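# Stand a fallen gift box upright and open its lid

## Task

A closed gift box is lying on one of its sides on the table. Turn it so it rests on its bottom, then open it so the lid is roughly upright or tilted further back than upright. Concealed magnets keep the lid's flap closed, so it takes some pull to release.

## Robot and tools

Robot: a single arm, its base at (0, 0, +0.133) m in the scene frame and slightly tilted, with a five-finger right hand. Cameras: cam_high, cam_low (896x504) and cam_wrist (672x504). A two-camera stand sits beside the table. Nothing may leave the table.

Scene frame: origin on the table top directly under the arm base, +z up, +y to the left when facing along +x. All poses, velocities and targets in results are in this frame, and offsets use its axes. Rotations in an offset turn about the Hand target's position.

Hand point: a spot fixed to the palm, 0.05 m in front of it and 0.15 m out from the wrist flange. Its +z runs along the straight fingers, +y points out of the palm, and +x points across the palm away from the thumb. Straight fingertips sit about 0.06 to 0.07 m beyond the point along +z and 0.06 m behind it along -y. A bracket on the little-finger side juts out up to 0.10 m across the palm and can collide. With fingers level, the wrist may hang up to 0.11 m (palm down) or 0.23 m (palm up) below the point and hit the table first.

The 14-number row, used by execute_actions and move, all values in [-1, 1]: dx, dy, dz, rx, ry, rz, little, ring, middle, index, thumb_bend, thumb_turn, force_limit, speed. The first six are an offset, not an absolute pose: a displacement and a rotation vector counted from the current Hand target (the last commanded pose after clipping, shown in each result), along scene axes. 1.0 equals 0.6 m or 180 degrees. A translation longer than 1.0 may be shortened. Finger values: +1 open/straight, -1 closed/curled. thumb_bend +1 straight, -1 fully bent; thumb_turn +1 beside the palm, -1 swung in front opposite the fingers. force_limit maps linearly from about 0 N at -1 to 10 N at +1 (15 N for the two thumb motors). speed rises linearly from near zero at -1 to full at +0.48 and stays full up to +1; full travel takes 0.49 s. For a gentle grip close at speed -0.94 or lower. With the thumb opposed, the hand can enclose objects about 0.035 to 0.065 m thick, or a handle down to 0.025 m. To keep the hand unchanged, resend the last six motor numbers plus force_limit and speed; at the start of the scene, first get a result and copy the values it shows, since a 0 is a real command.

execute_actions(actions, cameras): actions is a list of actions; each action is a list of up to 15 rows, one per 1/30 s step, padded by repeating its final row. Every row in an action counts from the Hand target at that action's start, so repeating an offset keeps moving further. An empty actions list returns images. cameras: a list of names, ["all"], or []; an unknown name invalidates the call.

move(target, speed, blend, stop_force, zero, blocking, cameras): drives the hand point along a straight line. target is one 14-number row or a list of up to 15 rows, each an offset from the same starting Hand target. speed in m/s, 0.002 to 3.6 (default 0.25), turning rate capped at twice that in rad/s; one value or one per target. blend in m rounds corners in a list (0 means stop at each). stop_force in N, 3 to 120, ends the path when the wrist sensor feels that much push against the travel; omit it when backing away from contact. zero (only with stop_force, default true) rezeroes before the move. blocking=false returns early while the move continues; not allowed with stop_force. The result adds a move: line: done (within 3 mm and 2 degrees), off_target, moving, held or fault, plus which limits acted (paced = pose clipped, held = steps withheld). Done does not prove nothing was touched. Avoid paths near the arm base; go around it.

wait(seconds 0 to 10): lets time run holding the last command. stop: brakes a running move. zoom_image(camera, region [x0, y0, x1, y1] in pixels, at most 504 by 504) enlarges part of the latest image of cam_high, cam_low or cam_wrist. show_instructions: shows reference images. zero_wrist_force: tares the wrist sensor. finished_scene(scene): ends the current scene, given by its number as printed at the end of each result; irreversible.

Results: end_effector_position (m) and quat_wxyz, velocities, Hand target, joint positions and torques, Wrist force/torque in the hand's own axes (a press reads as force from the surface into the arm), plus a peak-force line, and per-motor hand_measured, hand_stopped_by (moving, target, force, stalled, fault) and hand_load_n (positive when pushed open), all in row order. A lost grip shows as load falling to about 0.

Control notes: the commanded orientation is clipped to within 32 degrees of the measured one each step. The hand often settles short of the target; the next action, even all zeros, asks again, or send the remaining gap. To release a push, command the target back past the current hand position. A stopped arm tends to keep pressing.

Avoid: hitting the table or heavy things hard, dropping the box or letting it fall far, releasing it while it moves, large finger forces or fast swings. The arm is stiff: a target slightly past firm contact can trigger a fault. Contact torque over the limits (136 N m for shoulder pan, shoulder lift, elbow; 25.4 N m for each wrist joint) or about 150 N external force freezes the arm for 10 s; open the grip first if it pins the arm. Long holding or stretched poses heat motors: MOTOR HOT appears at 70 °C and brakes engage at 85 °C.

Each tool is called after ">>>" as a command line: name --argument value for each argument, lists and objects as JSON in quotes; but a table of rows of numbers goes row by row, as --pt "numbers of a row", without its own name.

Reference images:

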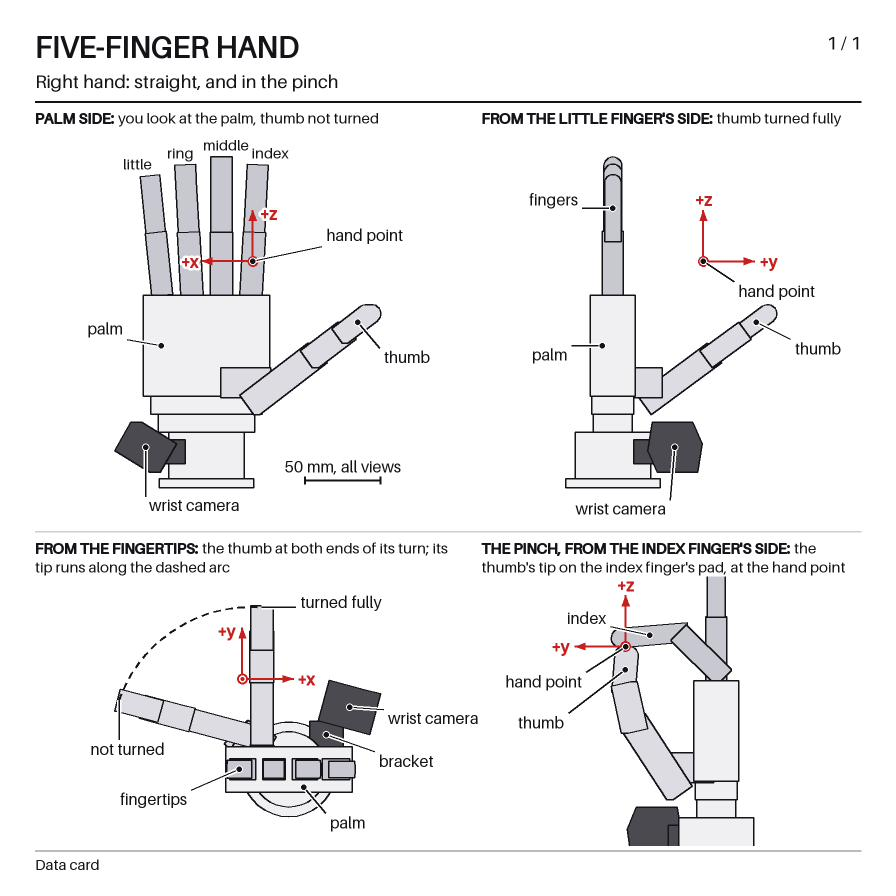

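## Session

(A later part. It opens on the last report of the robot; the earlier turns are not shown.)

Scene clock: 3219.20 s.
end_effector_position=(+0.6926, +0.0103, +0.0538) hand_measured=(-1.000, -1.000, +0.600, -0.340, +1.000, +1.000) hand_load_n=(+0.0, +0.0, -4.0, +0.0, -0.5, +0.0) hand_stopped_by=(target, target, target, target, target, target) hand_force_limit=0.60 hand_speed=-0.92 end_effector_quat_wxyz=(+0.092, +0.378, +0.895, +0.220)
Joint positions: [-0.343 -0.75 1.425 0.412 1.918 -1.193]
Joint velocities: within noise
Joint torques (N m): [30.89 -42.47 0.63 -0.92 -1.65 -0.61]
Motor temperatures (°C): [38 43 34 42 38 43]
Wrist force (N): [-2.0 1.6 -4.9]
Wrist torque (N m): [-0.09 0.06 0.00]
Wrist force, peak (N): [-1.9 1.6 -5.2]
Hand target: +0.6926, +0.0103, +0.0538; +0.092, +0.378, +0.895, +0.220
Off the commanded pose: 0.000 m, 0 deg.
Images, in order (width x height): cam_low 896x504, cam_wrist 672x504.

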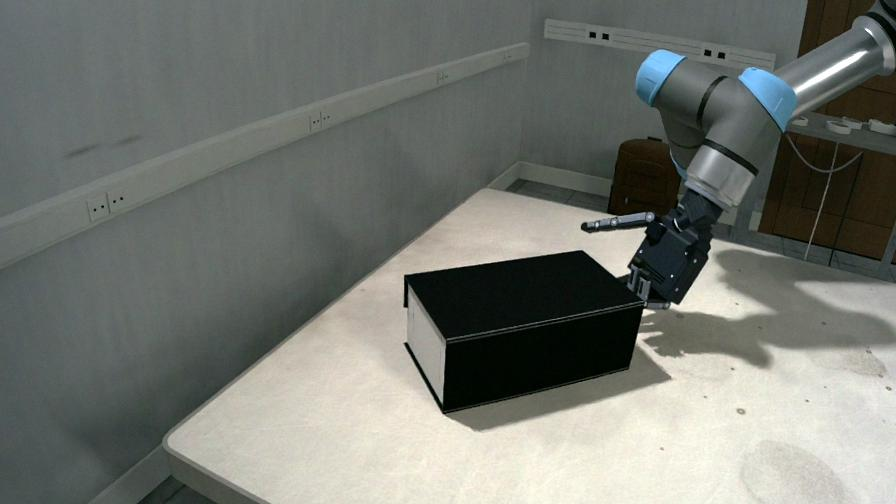

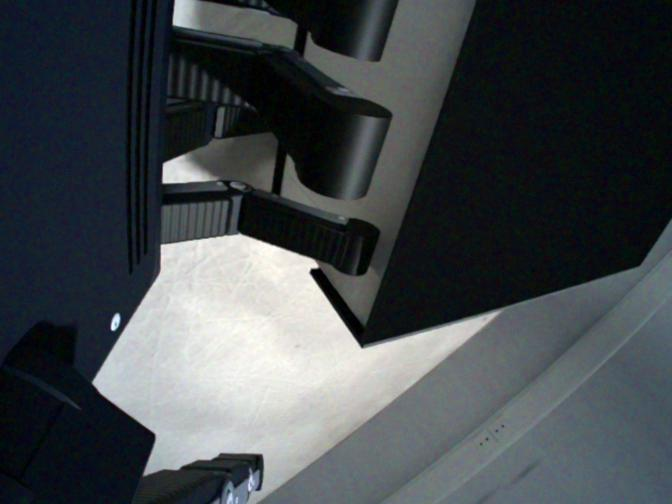

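>>> move --pt "-0.01117 -0.01098 0.004 0 0 0 -1 -1 0.6 -0.34 1 1 0.6 -0.7" --pt "-0.01117 -0.01098 0.004 0.01363 -0.01386 0 -1 -1 -1 -0.22 1 1 0.6 -0.4" --pt "-0.00404 -0.00397 0.004 0.01363 -0.01386 0 -1 -1 -1 -0.22 1 1 0.6 -0.4" --speed 0.015 --cameras '["cam_high","cam_wrist"]'

>>> zoom_image --camera "cam_high" --region '[400, 295, 435, 330]'

>>> zoom_image --camera "cam_wrist" --region '[160, 80, 460, 360]'

Scene clock: 3253.70 s.
end_effector_position=(+0.6902, +0.0081, +0.0562) hand_measured=(-1.000, -1.000, -1.000, -0.220, +1.000, +1.000) hand_load_n=(+0.0, +0.0, +0.0, +0.0, +0.0, +0.0) hand_stopped_by=(target, target, target, target, target, target) hand_force_limit=0.60 hand_speed=-0.40 end_effector_quat_wxyz=(+0.103, +0.375, +0.888, +0.248)
Joint positions: [-0.371 -0.78 1.472 0.365 1.847 -1.226]
Joint torques (N m): [34.31 -44.32 2.07 2.73 -0.05 0.01]
Wrist force (N): [-0.6 0.0 0.0]
Wrist torque (N m): [-0.09 -0.10 -0.01]
Wrist force, peak (N): [-1.7 2.1 -4.9]
Hand target: +0.6901, +0.0080, +0.0562; +0.103, +0.375, +0.888, +0.248
Off the commanded pose: 0.000 m, 0 deg.
move: done
Images, in order (width x height): cam_high 896x504, cam_wrist 672x504.

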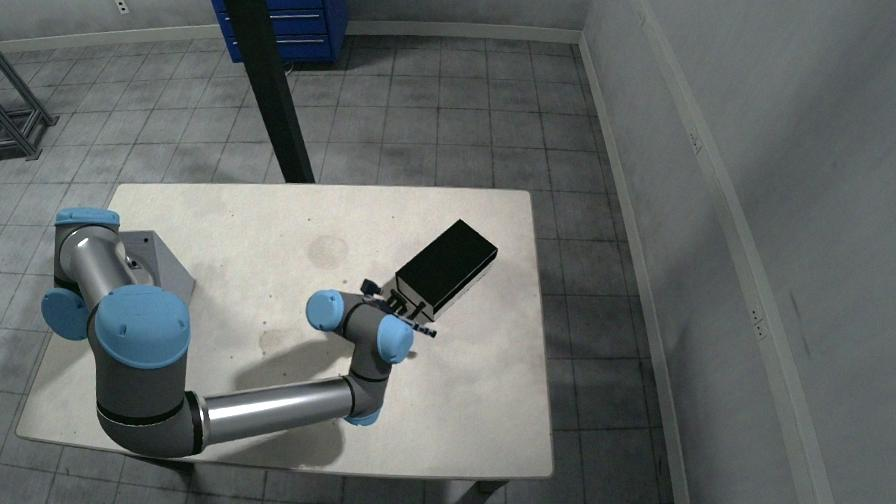

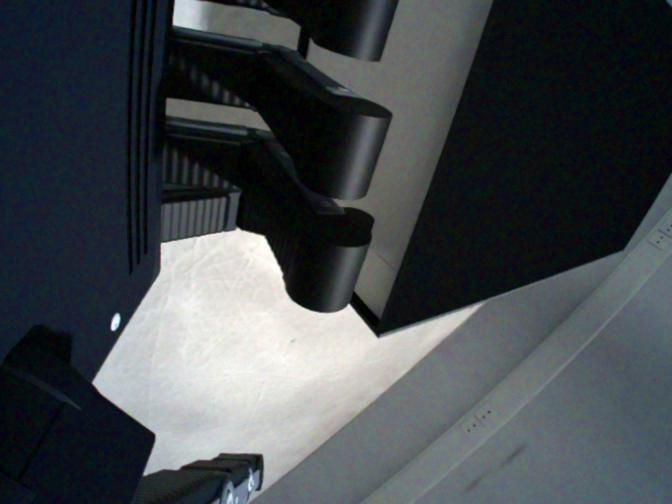

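Scaled by 14.400 from the camera's 896x504 image, which has a finer 1280x720 frame.

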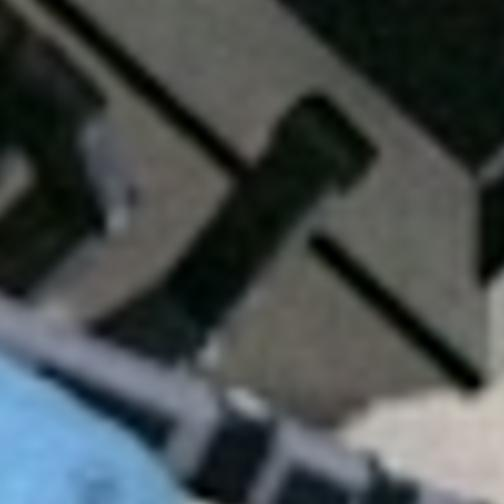

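Scaled by 1.680 from the camera's 672x504 image, which has a finer 960x720 frame.

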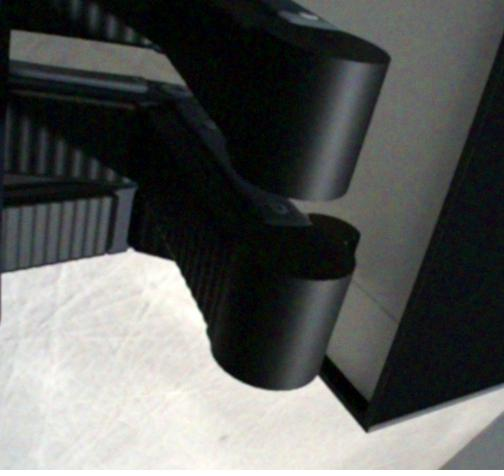

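>>> zoom_image --camera "cam_high" --region '[385, 215, 505, 335]'

Scaled by 4.200 from the camera's 896x504 image, which has a finer 1280x720 frame.

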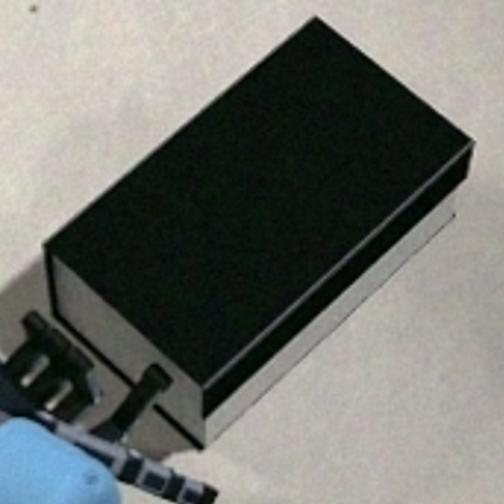

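>>> move --target '[0.00468,0.00475,0,0,0,0,-1,-1,-1,-0.22,1,1,0.6,-0.4]' --speed 0.01 --cameras '["cam_high"]'

>>> zoom_image --camera "cam_high" --region '[400, 295, 435, 330]'

>>> move --target '[0.00117,0.00119,0,0,0,0,-1,-1,-1,-0.22,1,1,0.6,-0.4]' --speed 0.01 --cameras '["cam_high"]'

>>> zoom_image --camera "cam_high" --region '[400, 295, 435, 330]'

Scene clock: 3277.70 s.
end_effector_position=(+0.6930, +0.0109, +0.0562) hand_measured=(-1.000, -1.000, -1.000, -0.220, +1.000, +1.000) hand_load_n=(+0.0, +0.0, +0.0, +0.0, +0.0, +0.0) hand_stopped_by=(target, target, target, target, target, target) hand_force_limit=0.60 hand_speed=-0.40 end_effector_quat_wxyz=(+0.103, +0.375, +0.888, +0.248)
Joint positions: [-0.367 -0.771 1.461 0.368 1.849 -1.222]
Joint torques (N m): [39.62 -38.99 -1.01 3.11 0.31 0.76]
Wrist force (N): [-1.0 0.2 -0.2]
Wrist torque (N m): [-0.02 -0.03 -0.02]
Wrist force, peak (N): [-1.1 0.3 0.3]
Hand target: +0.6930, +0.0108, +0.0562; +0.103, +0.375, +0.888, +0.248
Off the commanded pose: 0.000 m, 0 deg.
move: done
Images, in order (width x height): cam_high 896x504.

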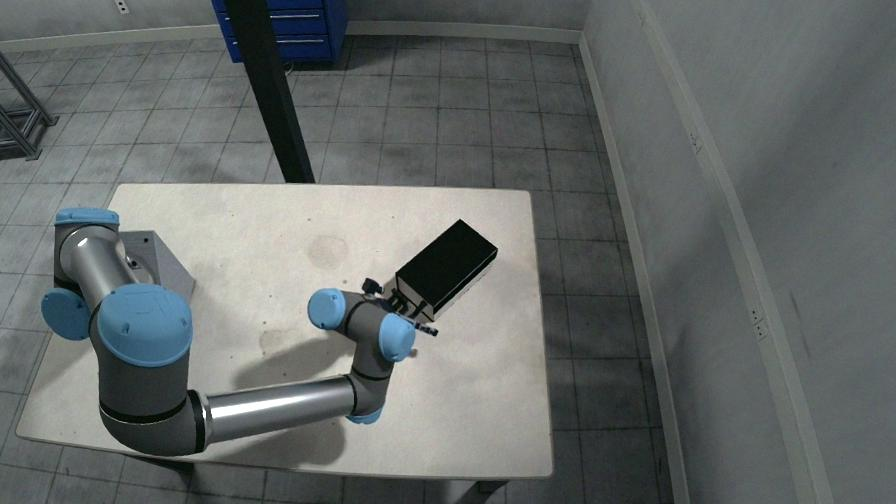

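Scaled by 14.400 from the camera's 896x504 image, which has a finer 1280x720 frame.

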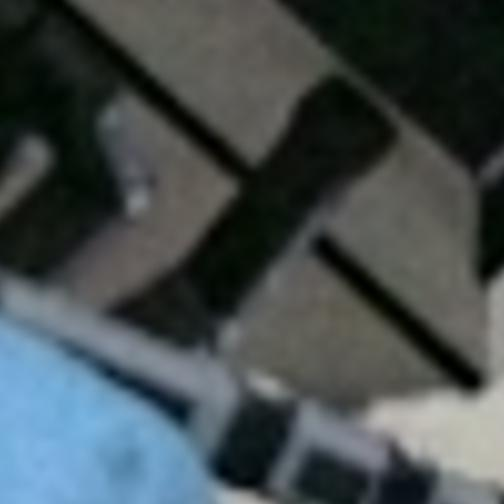

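Scene clock: 3278.40 s.
end_effector_position=(+0.6937, +0.0115, +0.0562) hand_measured=(-1.000, -1.000, -1.000, -0.220, +1.000, +1.000) hand_load_n=(+0.0, +0.0, +0.0, +0.0, -0.5, +0.0) hand_stopped_by=(target, target, target, target, target, target) hand_force_limit=0.60 hand_speed=-0.40 end_effector_quat_wxyz=(+0.103, +0.375, +0.888, +0.248)
Joint positions: [-0.365 -0.769 1.458 0.369 1.85 -1.221]
Joint torques (N m): [44.61 -30.81 -7.66 3.54 0.56 1.3]
Wrist force (N): [-0.6 -0.3 -0.3]
Wrist torque (N m): [-0.05 -0.11 0.01]
Wrist force, peak (N): [-0.9 -0.7 -0.1]
Hand target: +0.6937, +0.0115, +0.0562; +0.103, +0.375, +0.888, +0.248
Off the commanded pose: 0.000 m, 0 deg.
move: done
Images, in order (width x height): cam_high 896x504.

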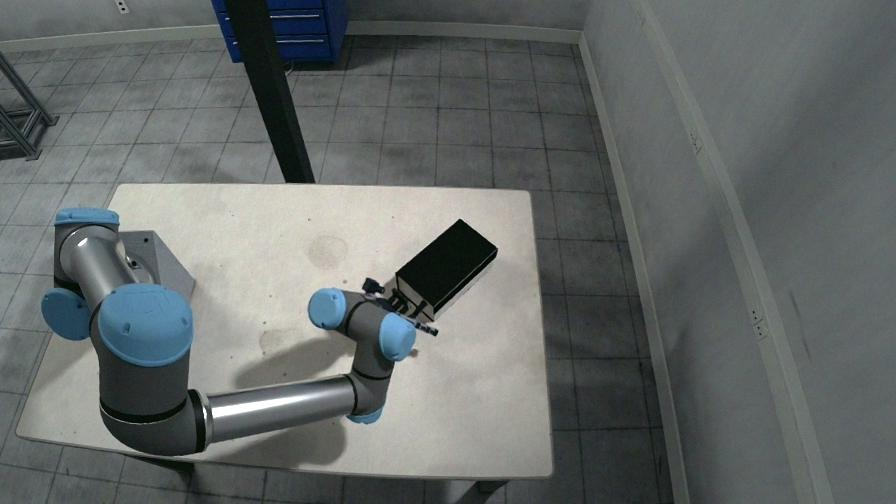

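Scaled by 14.400 from the camera's 896x504 image, which has a finer 1280x720 frame.

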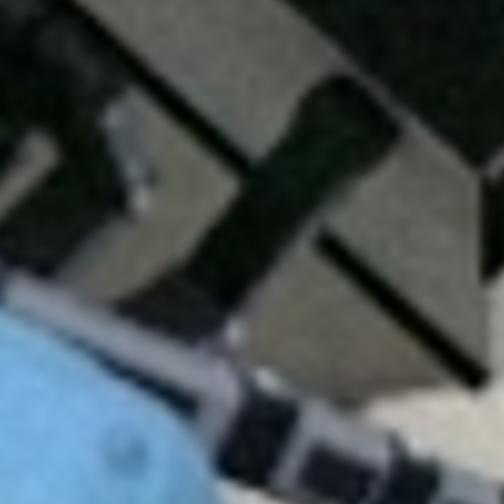

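>>> execute_actions --actions '[]' --cameras '["cam_wrist"]'

>>> zoom_image --camera "cam_wrist" --region '[260, 140, 460, 360]'

Scene clock: 3290.57 s.
end_effector_position=(+0.6937, +0.0115, +0.0562) hand_measured=(-1.000, -1.000, -1.000, -0.220, +1.000, +1.000) hand_load_n=(+0.0, +0.0, +0.0, +0.0, +0.0, +0.0) hand_stopped_by=(target, target, target, target, target, target) hand_force_limit=0.60 hand_speed=-0.40 end_effector_quat_wxyz=(+0.103, +0.375, +0.888, +0.248)
Joint positions: [-0.365 -0.769 1.458 0.369 1.85 -1.221]
Joint velocities: within noise
Joint torques (N m): [33.21 -43.44 0.63 0.47 -1.94 -0.26]
Motor temperatures (°C): [38 43 34 42 38 43]
Wrist force (N): [-0.7 -0.3 -0.5]
Wrist torque (N m): [-0.04 -0.10 0.01]
Wrist force, peak (N): [-1.1 -0.7 -0.3]
Hand target: +0.6937, +0.0115, +0.0562; +0.103, +0.375, +0.888, +0.248
Off the commanded pose: 0.000 m, 0 deg.
Images, in order (width x height): cam_wrist 672x504.

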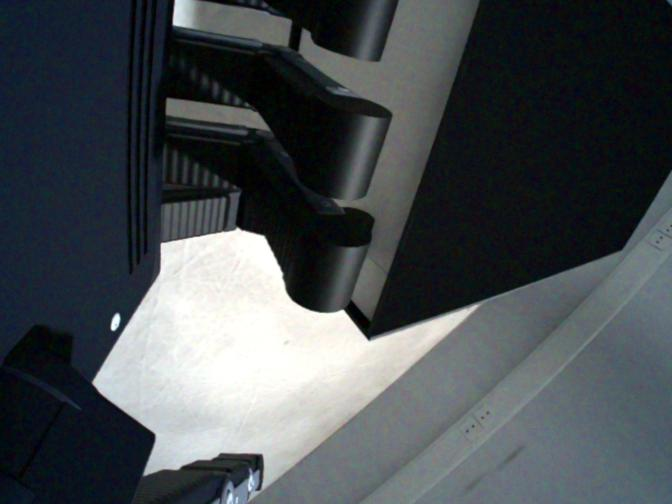

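Scaled by 2.291 from the camera's 672x504 image, which has a finer 960x720 frame.

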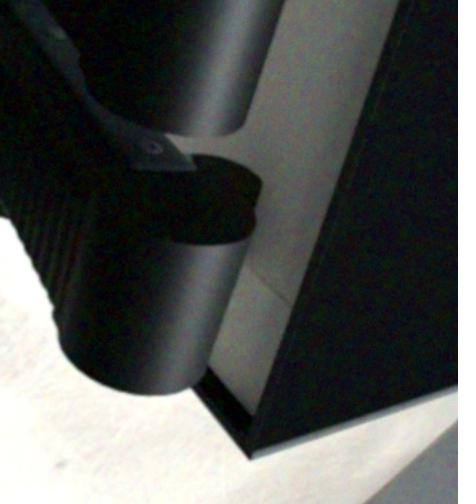

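>>> move --pt "-0.02337 -0.02377 0.0 0 0 0 -1 -1 -1 -0.22 1 1 0.6 -0.4" --pt "-0.02337 -0.02377 0.0007 0.00713 -0.00701 0.00722 -1 -1 0.6 -0.16 1 1 0.6 -0.4" --pt "-0.00234 -0.00238 0.0007 0.00713 -0.00701 0.00722 -1 -1 0.6 -0.16 1 1 0.6 -0.4" --speed 0.02 --cameras '["cam_high","cam_wrist"]'

>>> zoom_image --camera "cam_high" --region '[400, 290, 440, 330]'

>>> zoom_image --camera "cam_wrist" --region '[260, 140, 460, 360]'

Scene clock: 3351.73 s.
end_effector_position=(+0.6923, +0.0102, +0.0566) hand_measured=(-1.000, -1.000, +0.600, -0.160, +1.000, +1.000) hand_load_n=(+0.0, +0.0, +0.0, +0.0, +0.0, +0.0) hand_stopped_by=(target, target, target, target, target, target) hand_force_limit=0.60 hand_speed=-0.40 end_effector_quat_wxyz=(+0.106, +0.363, +0.888, +0.263)
Joint positions: [-0.385 -0.78 1.47 0.365 1.806 -1.257]
Joint torques (N m): [32.33 -46.14 2.39 2.41 -0.53 -0.25]
Wrist force (N): [-0.4 0.4 -0.1]
Wrist torque (N m): [-0.02 -0.11 0.01]
Wrist force, peak (N): [-1.2 -0.3 -0.7]
Hand target: +0.6923, +0.0101, +0.0566; +0.106, +0.363, +0.888, +0.263
Off the commanded pose: 0.000 m, 0 deg.
move: done
Images, in order (width x height): cam_high 896x504, cam_wrist 672x504.

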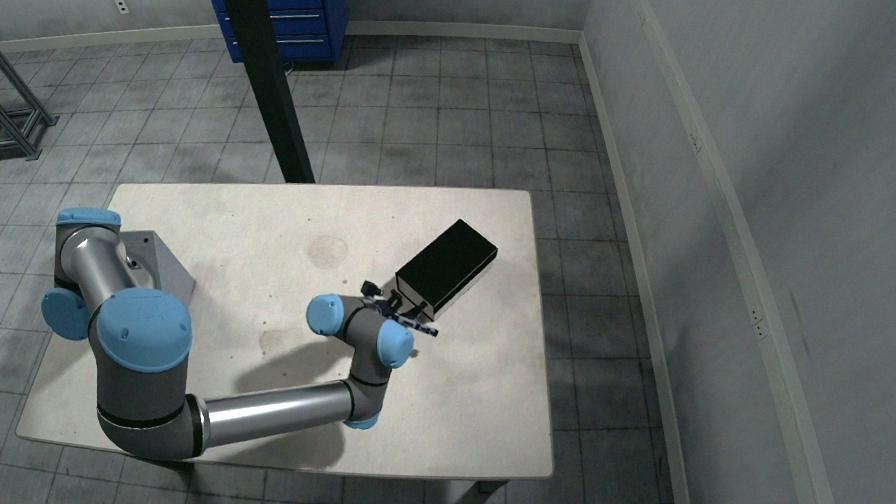

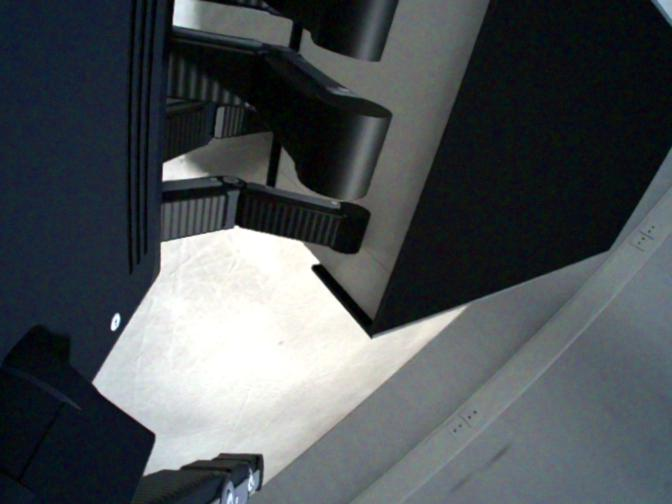

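Scaled by 12.600 from the camera's 896x504 image, which has a finer 1280x720 frame.

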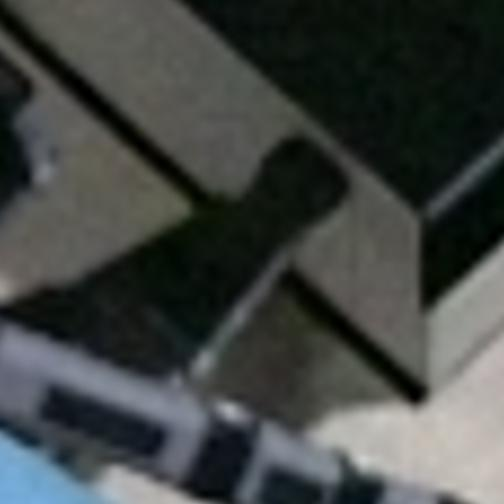

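Scaled by 2.291 from the camera's 672x504 image, which has a finer 960x720 frame.

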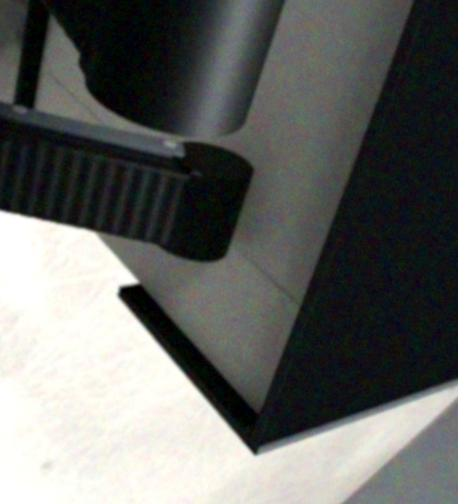

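>>> move --target '[0.00234,0.00238,0,0,0,0,-1,-1,0.6,-0.16,1,1,0.6,-0.4]' --speed 0.01 --cameras '["cam_high"]'

>>> zoom_image --camera "cam_high" --region '[400, 290, 440, 330]'

>>> move --target '[0.00117,0.00119,0,0,0,0,-1,-1,0.6,-0.16,1,1,0.6,-0.4]' --speed 0.01 --cameras '["cam_high"]'

>>> zoom_image --camera "cam_high" --region '[400, 290, 440, 330]'

Scene clock: 3359.33 s.
end_effector_position=(+0.6937, +0.0116, +0.0566) hand_measured=(-1.000, -1.000, +0.600, -0.160, +1.000, +1.000) hand_load_n=(+0.0, +0.0, +0.0, -0.5, +0.0, +0.0) hand_stopped_by=(target, target, target, target, target, target) hand_force_limit=0.60 hand_speed=-0.40 end_effector_quat_wxyz=(+0.106, +0.363, +0.888, +0.263)
Joint positions: [-0.383 -0.775 1.465 0.367 1.807 -1.255]
Joint torques (N m): [42.72 -33.7 -6.3 3.45 0.41 1.09]
Wrist force (N): [-0.8 -0.2 -0.3]
Wrist torque (N m): [-0.04 -0.07 -0.01]
Wrist force, peak (N): [-1.0 -0.3 -0.7]
Hand target: +0.6937, +0.0115, +0.0566; +0.106, +0.363, +0.888, +0.263
Off the commanded pose: 0.000 m, 0 deg.
move: done
Images, in order (width x height): cam_high 896x504.

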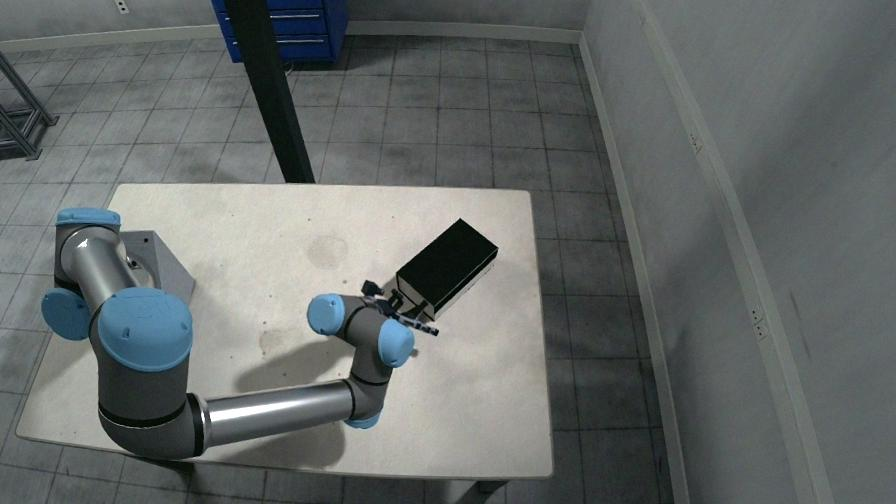

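Scaled by 12.600 from the camera's 896x504 image, which has a finer 1280x720 frame.

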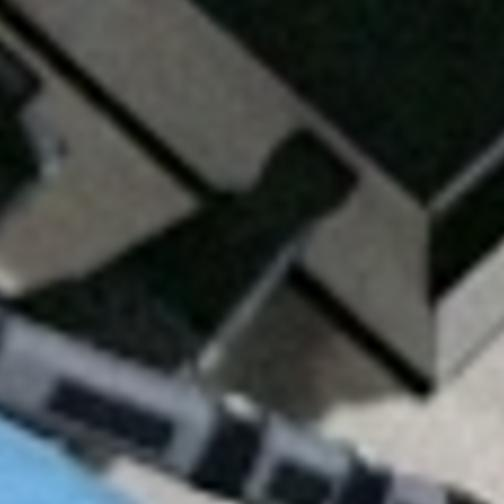

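Scene clock: 3360.03 s.
end_effector_position=(+0.6944, +0.0123, +0.0566) hand_measured=(-1.000, -1.000, +0.600, -0.160, +1.000, +1.000) hand_load_n=(+0.0, +0.0, +0.0, +0.0, +0.0, +0.0) hand_stopped_by=(target, target, target, target, target, target) hand_force_limit=0.60 hand_speed=-0.40 end_effector_quat_wxyz=(+0.106, +0.363, +0.888, +0.263)
Joint positions: [-0.382 -0.773 1.462 0.367 1.808 -1.254]
Joint torques (N m): [44.77 -31.23 -7.92 3.43 0.44 1.32]
Wrist force (N): [-0.7 0.0 -0.4]
Wrist torque (N m): [0.01 -0.09 0.00]
Wrist force, peak (N): [-0.9 -0.7 -0.5]
Hand target: +0.6944, +0.0122, +0.0566; +0.106, +0.363, +0.888, +0.263
Off the commanded pose: 0.000 m, 0 deg.
move: done
Images, in order (width x height): cam_high 896x504.

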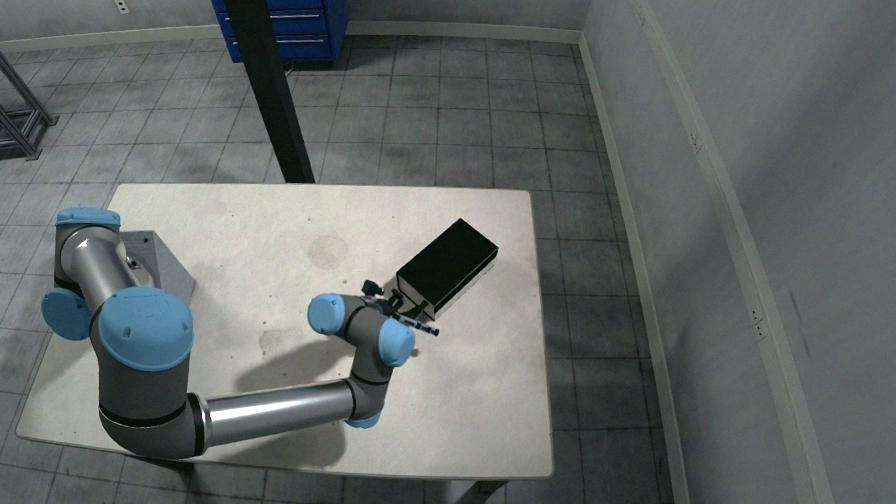

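Scaled by 12.600 from the camera's 896x504 image, which has a finer 1280x720 frame.

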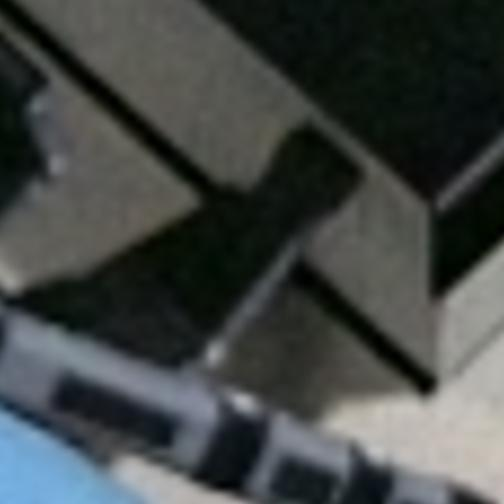

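>>> move --target '[0,0,0.02,0,0,0,-1,-1,0.6,-0.16,1,1,0.6,-0.4]' --speed 0.01 --cameras '["cam_high", "cam_low"]'

>>> zoom_image --camera "cam_high" --region '[400, 290, 440, 330]'

>>> zoom_image --camera "cam_low" --region '[560, 230, 720, 390]'

Scene clock: 3367.27 s.
end_effector_position=(+0.6944, +0.0122, +0.0687) hand_measured=(-1.000, -1.000, +0.600, -0.160, +1.000, +1.000) hand_load_n=(+0.0, +0.5, +0.0, +0.0, -0.5, +0.0) hand_stopped_by=(target, target, target, target, target, target) hand_force_limit=0.60 hand_speed=-0.40 end_effector_quat_wxyz=(+0.106, +0.363, +0.888, +0.263)
Joint positions: [-0.365 -0.785 1.46 0.385 1.816 -1.24]
Joint torques (N m): [37.3 -38.19 -10.08 2.35 0.13 0.42]
Wrist force (N): [-0.7 -0.3 0.0]
Wrist torque (N m): [-0.05 -0.07 -0.02]
Wrist force, peak (N): [-1.2 -0.6 -0.5]
Hand target: +0.6944, +0.0122, +0.0686; +0.106, +0.363, +0.888, +0.263
Off the commanded pose: 0.000 m, 0 deg.
move: done
Images, in order (width x height): cam_high 896x504, cam_low 896x504.

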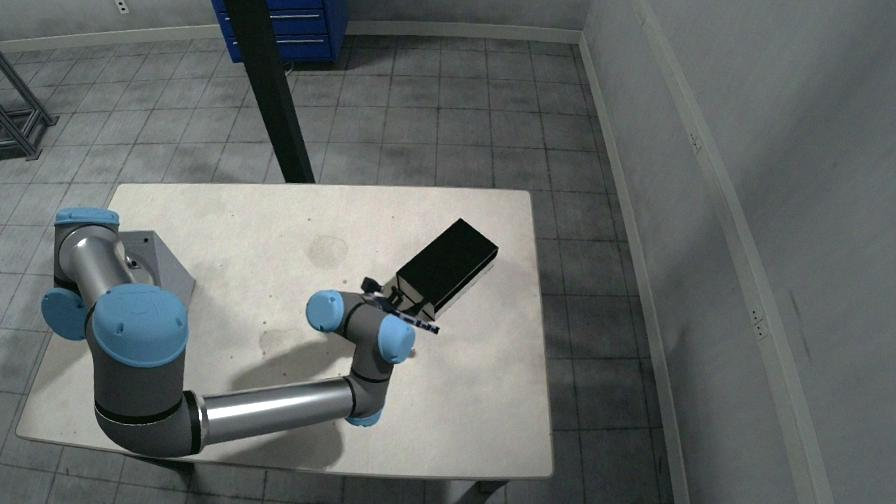

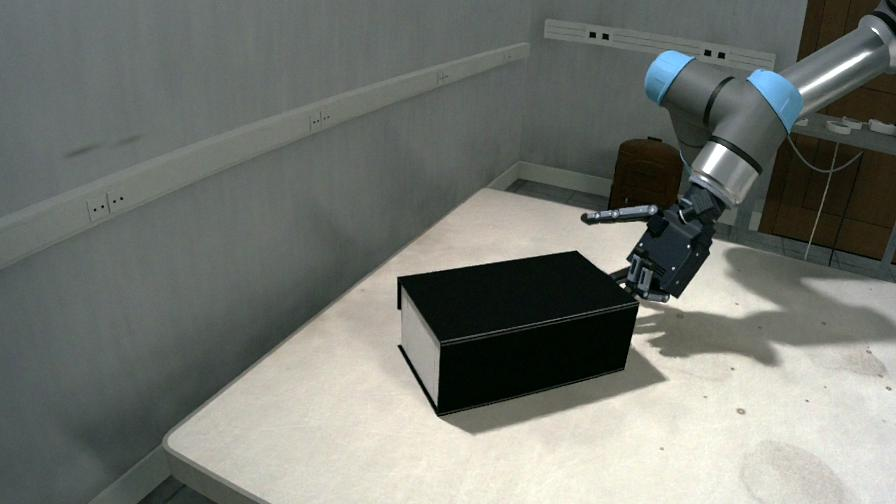

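Scaled by 12.600 from the camera's 896x504 image, which has a finer 1280x720 frame.

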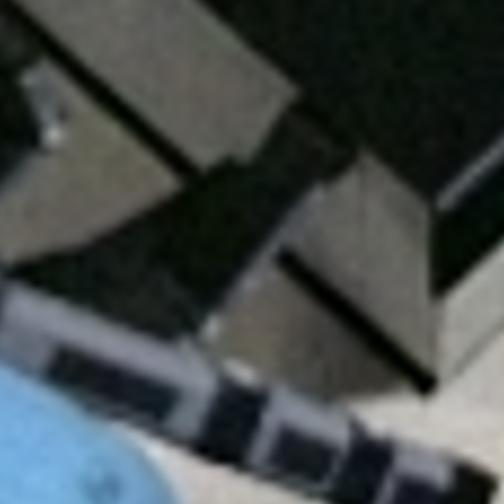

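Scaled by 3.150 from the camera's 896x504 image, which has a finer 1280x720 frame.

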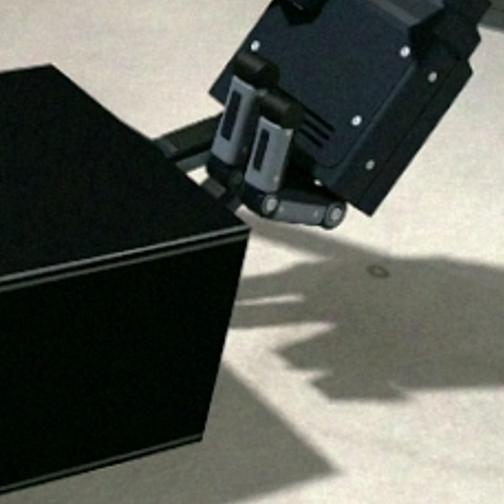

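>>> move --pt "-0.0257 -0.02614 0.0 0 0 0 -1 -1 0.6 -0.16 1 1 0.6 -0.4" --pt "-0.0257 -0.02614 -0.031 -0.01069 0.01051 0 -1 -1 -1 -0.12 1 1 0.6 -0.4" --pt "-0.0117 -0.0119 -0.031 -0.01069 0.01051 0 -1 -1 -1 -0.12 1 1 0.6 -0.4" --speed 0.03 --cameras '["cam_high", "cam_wrist"]'

>>> zoom_image --camera "cam_high" --region '[400, 290, 440, 330]'

Scene clock: 3388.43 s.
end_effector_position=(+0.6874, +0.0052, +0.0500) hand_measured=(-1.000, -1.000, -1.000, -0.120, +1.000, +1.000) hand_load_n=(+0.5, +0.0, +0.0, +0.0, +0.0, +0.0) hand_stopped_by=(target, target, target, target, target, target) hand_force_limit=0.60 hand_speed=-0.40 end_effector_quat_wxyz=(+0.097, +0.365, +0.894, +0.242)
Joint positions: [-0.381 -0.775 1.463 0.384 1.853 -1.249]
Joint torques (N m): [33.69 -45.7 2.1 1.96 -0.75 -0.5]
Wrist force (N): [-0.8 0.0 -0.2]
Wrist torque (N m): [-0.08 -0.05 -0.01]
Wrist force, peak (N): [0.5 -1.6 -46.7]
Hand target: +0.6873, +0.0051, +0.0500; +0.097, +0.365, +0.894, +0.242
Off the commanded pose: 0.000 m, 0 deg.
move: done
Images, in order (width x height): cam_high 896x504, cam_wrist 672x504.

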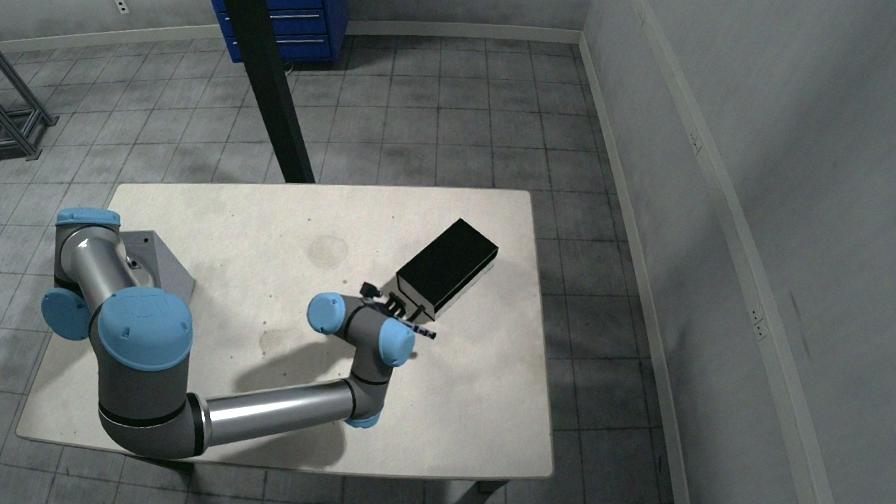

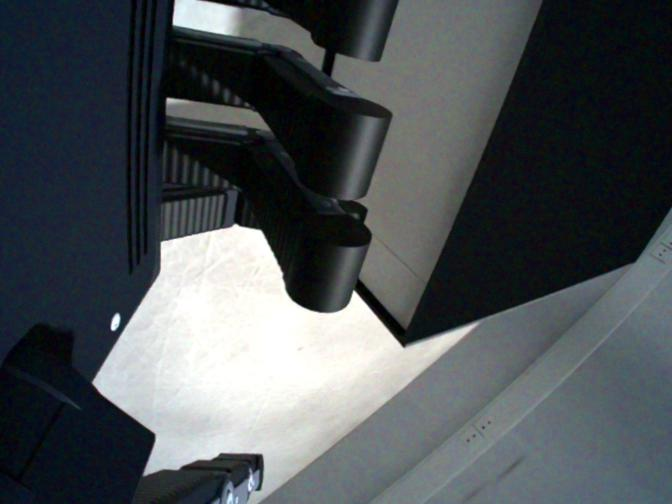

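Scaled by 12.600 from the camera's 896x504 image, which has a finer 1280x720 frame.

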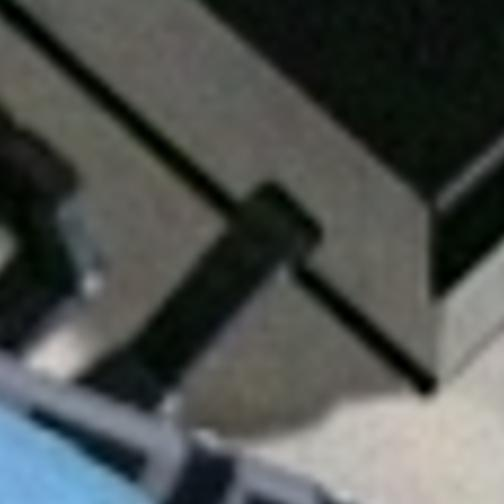

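>>> move --target '[0.00818,0.00832,0,0,0,0,-1,-1,-1,-0.12,1,1,0.6,-0.4]' --speed 0.015 --cameras '["cam_high"]'

>>> zoom_image --camera "cam_high" --region '[400, 290, 440, 330]'

>>> move --target '[0.00175,0.00178,0,0,0,0,-1,-1,-1,-0.12,1,1,0.6,-0.4]' --speed 0.01 --cameras '["cam_high"]'

>>> zoom_image --camera "cam_high" --region '[400, 290, 440, 330]'

>>> move --target '[0.00175,0.00178,0,0,0,0,-1,-1,-1,-0.12,1,1,0.6,-0.4]' --speed 0.01 --cameras '["cam_high"]'

>>> zoom_image --camera "cam_high" --region '[400, 290, 440, 330]'

Scene clock: 3397.40 s.
end_effector_position=(+0.6923, +0.0102, +0.0500) hand_measured=(-1.000, -1.000, -1.000, -0.120, +1.000, +1.000) hand_load_n=(+0.0, +0.0, +0.0, +0.0, +0.0, +0.0) hand_stopped_by=(target, target, target, target, target, target) hand_force_limit=0.60 hand_speed=-0.40 end_effector_quat_wxyz=(+0.097, +0.365, +0.894, +0.242)
Joint positions: [-0.372 -0.76 1.444 0.389 1.857 -1.241]
Joint torques (N m): [34.21 -45.29 1.29 2.52 -0.11 -0.11]
Wrist force (N): [-0.6 0.4 -0.3]
Wrist torque (N m): [-0.01 -0.07 0.02]
Wrist force, peak (N): [-1.1 0.2 0.0]
Hand target: +0.6922, +0.0101, +0.0500; +0.097, +0.365, +0.894, +0.242
Off the commanded pose: 0.000 m, 0 deg.
move: done
Images, in order (width x height): cam_high 896x504.

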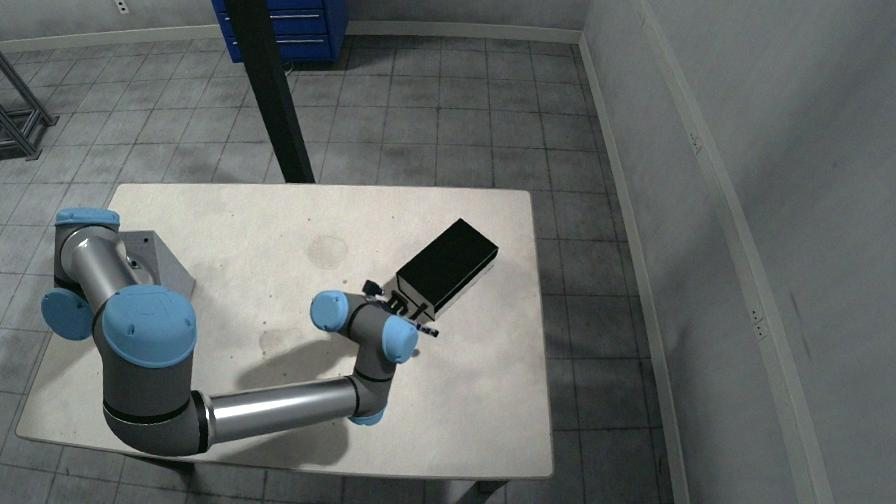

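Scaled by 12.600 from the camera's 896x504 image, which has a finer 1280x720 frame.

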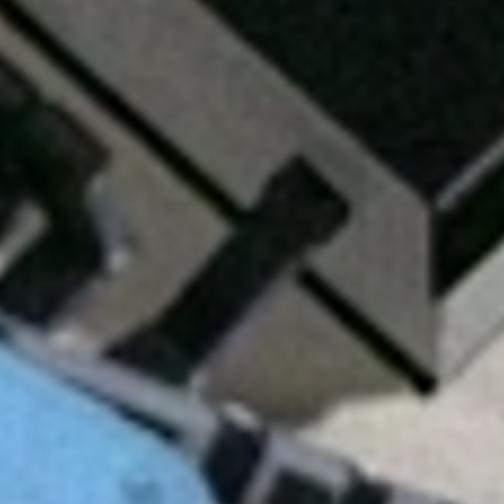

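Scene clock: 3398.10 s.
end_effector_position=(+0.6933, +0.0112, +0.0500) hand_measured=(-1.000, -1.000, -1.000, -0.120, +1.000, +1.000) hand_load_n=(+0.0, +0.0, +0.0, +0.0, +0.0, +0.0) hand_stopped_by=(target, target, target, target, target, target) hand_force_limit=0.60 hand_speed=-0.40 end_effector_quat_wxyz=(+0.097, +0.365, +0.894, +0.242)
Joint positions: [-0.37 -0.757 1.441 0.39 1.858 -1.24]
Joint torques (N m): [43.26 -32.61 -7.22 3.47 0.69 1.24]
Wrist force (N): [-0.5 0.2 -0.1]
Wrist torque (N m): [-0.04 -0.09 0.01]
Wrist force, peak (N): [-0.7 0.5 -0.2]
Hand target: +0.6933, +0.0112, +0.0500; +0.097, +0.365, +0.894, +0.242
Off the commanded pose: 0.000 m, 0 deg.
move: done
Images, in order (width x height): cam_high 896x504.

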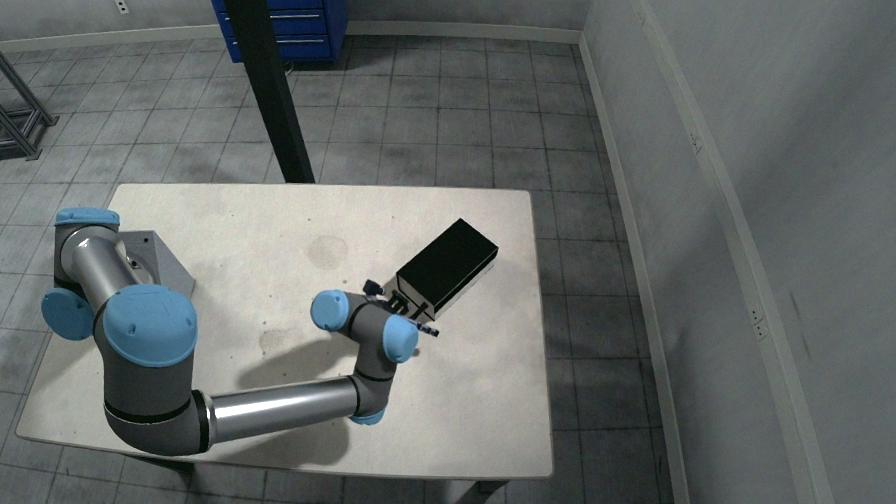

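Scaled by 12.600 from the camera's 896x504 image, which has a finer 1280x720 frame.

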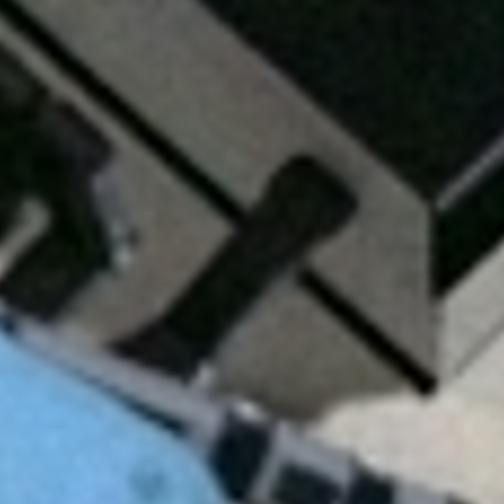

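Scene clock: 3398.80 s.
end_effector_position=(+0.6944, +0.0123, +0.0500) hand_measured=(-1.000, -1.000, -1.000, -0.120, +1.000, +1.000) hand_load_n=(+0.0, +0.0, -0.5, +0.0, +0.0, +0.0) hand_stopped_by=(target, target, target, target, target, target) hand_force_limit=0.60 hand_speed=-0.40 end_effector_quat_wxyz=(+0.097, +0.365, +0.894, +0.242)
Joint positions: [-0.369 -0.753 1.437 0.392 1.859 -1.238]
Joint torques (N m): [44.53 -31.85 -7.29 3.34 0.49 1.26]
Wrist force (N): [-0.8 -0.6 -0.4]
Wrist torque (N m): [-0.05 -0.08 0.00]
Wrist force, peak (N): [-0.8 -0.3 -0.6]
Hand target: +0.6943, +0.0122, +0.0500; +0.097, +0.365, +0.894, +0.242
Off the commanded pose: 0.000 m, 0 deg.
move: done
Images, in order (width x height): cam_high 896x504.

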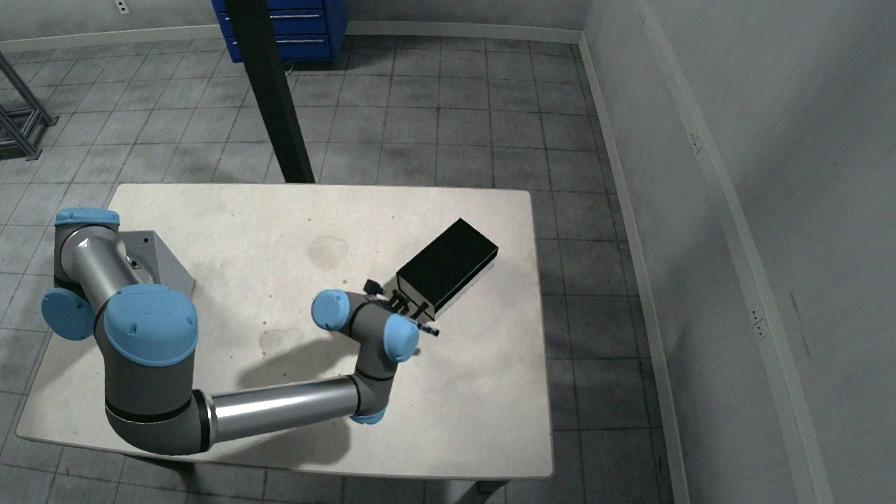

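Scaled by 12.600 from the camera's 896x504 image, which has a finer 1280x720 frame.

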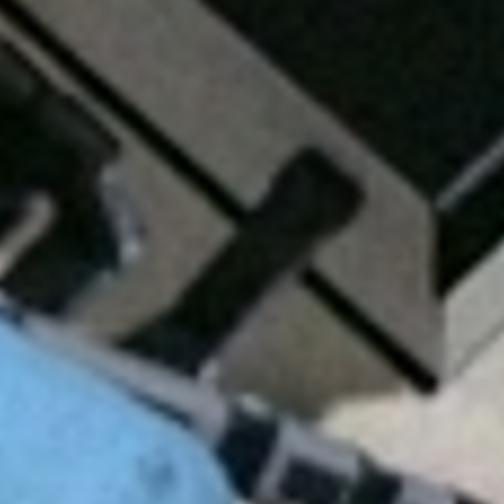

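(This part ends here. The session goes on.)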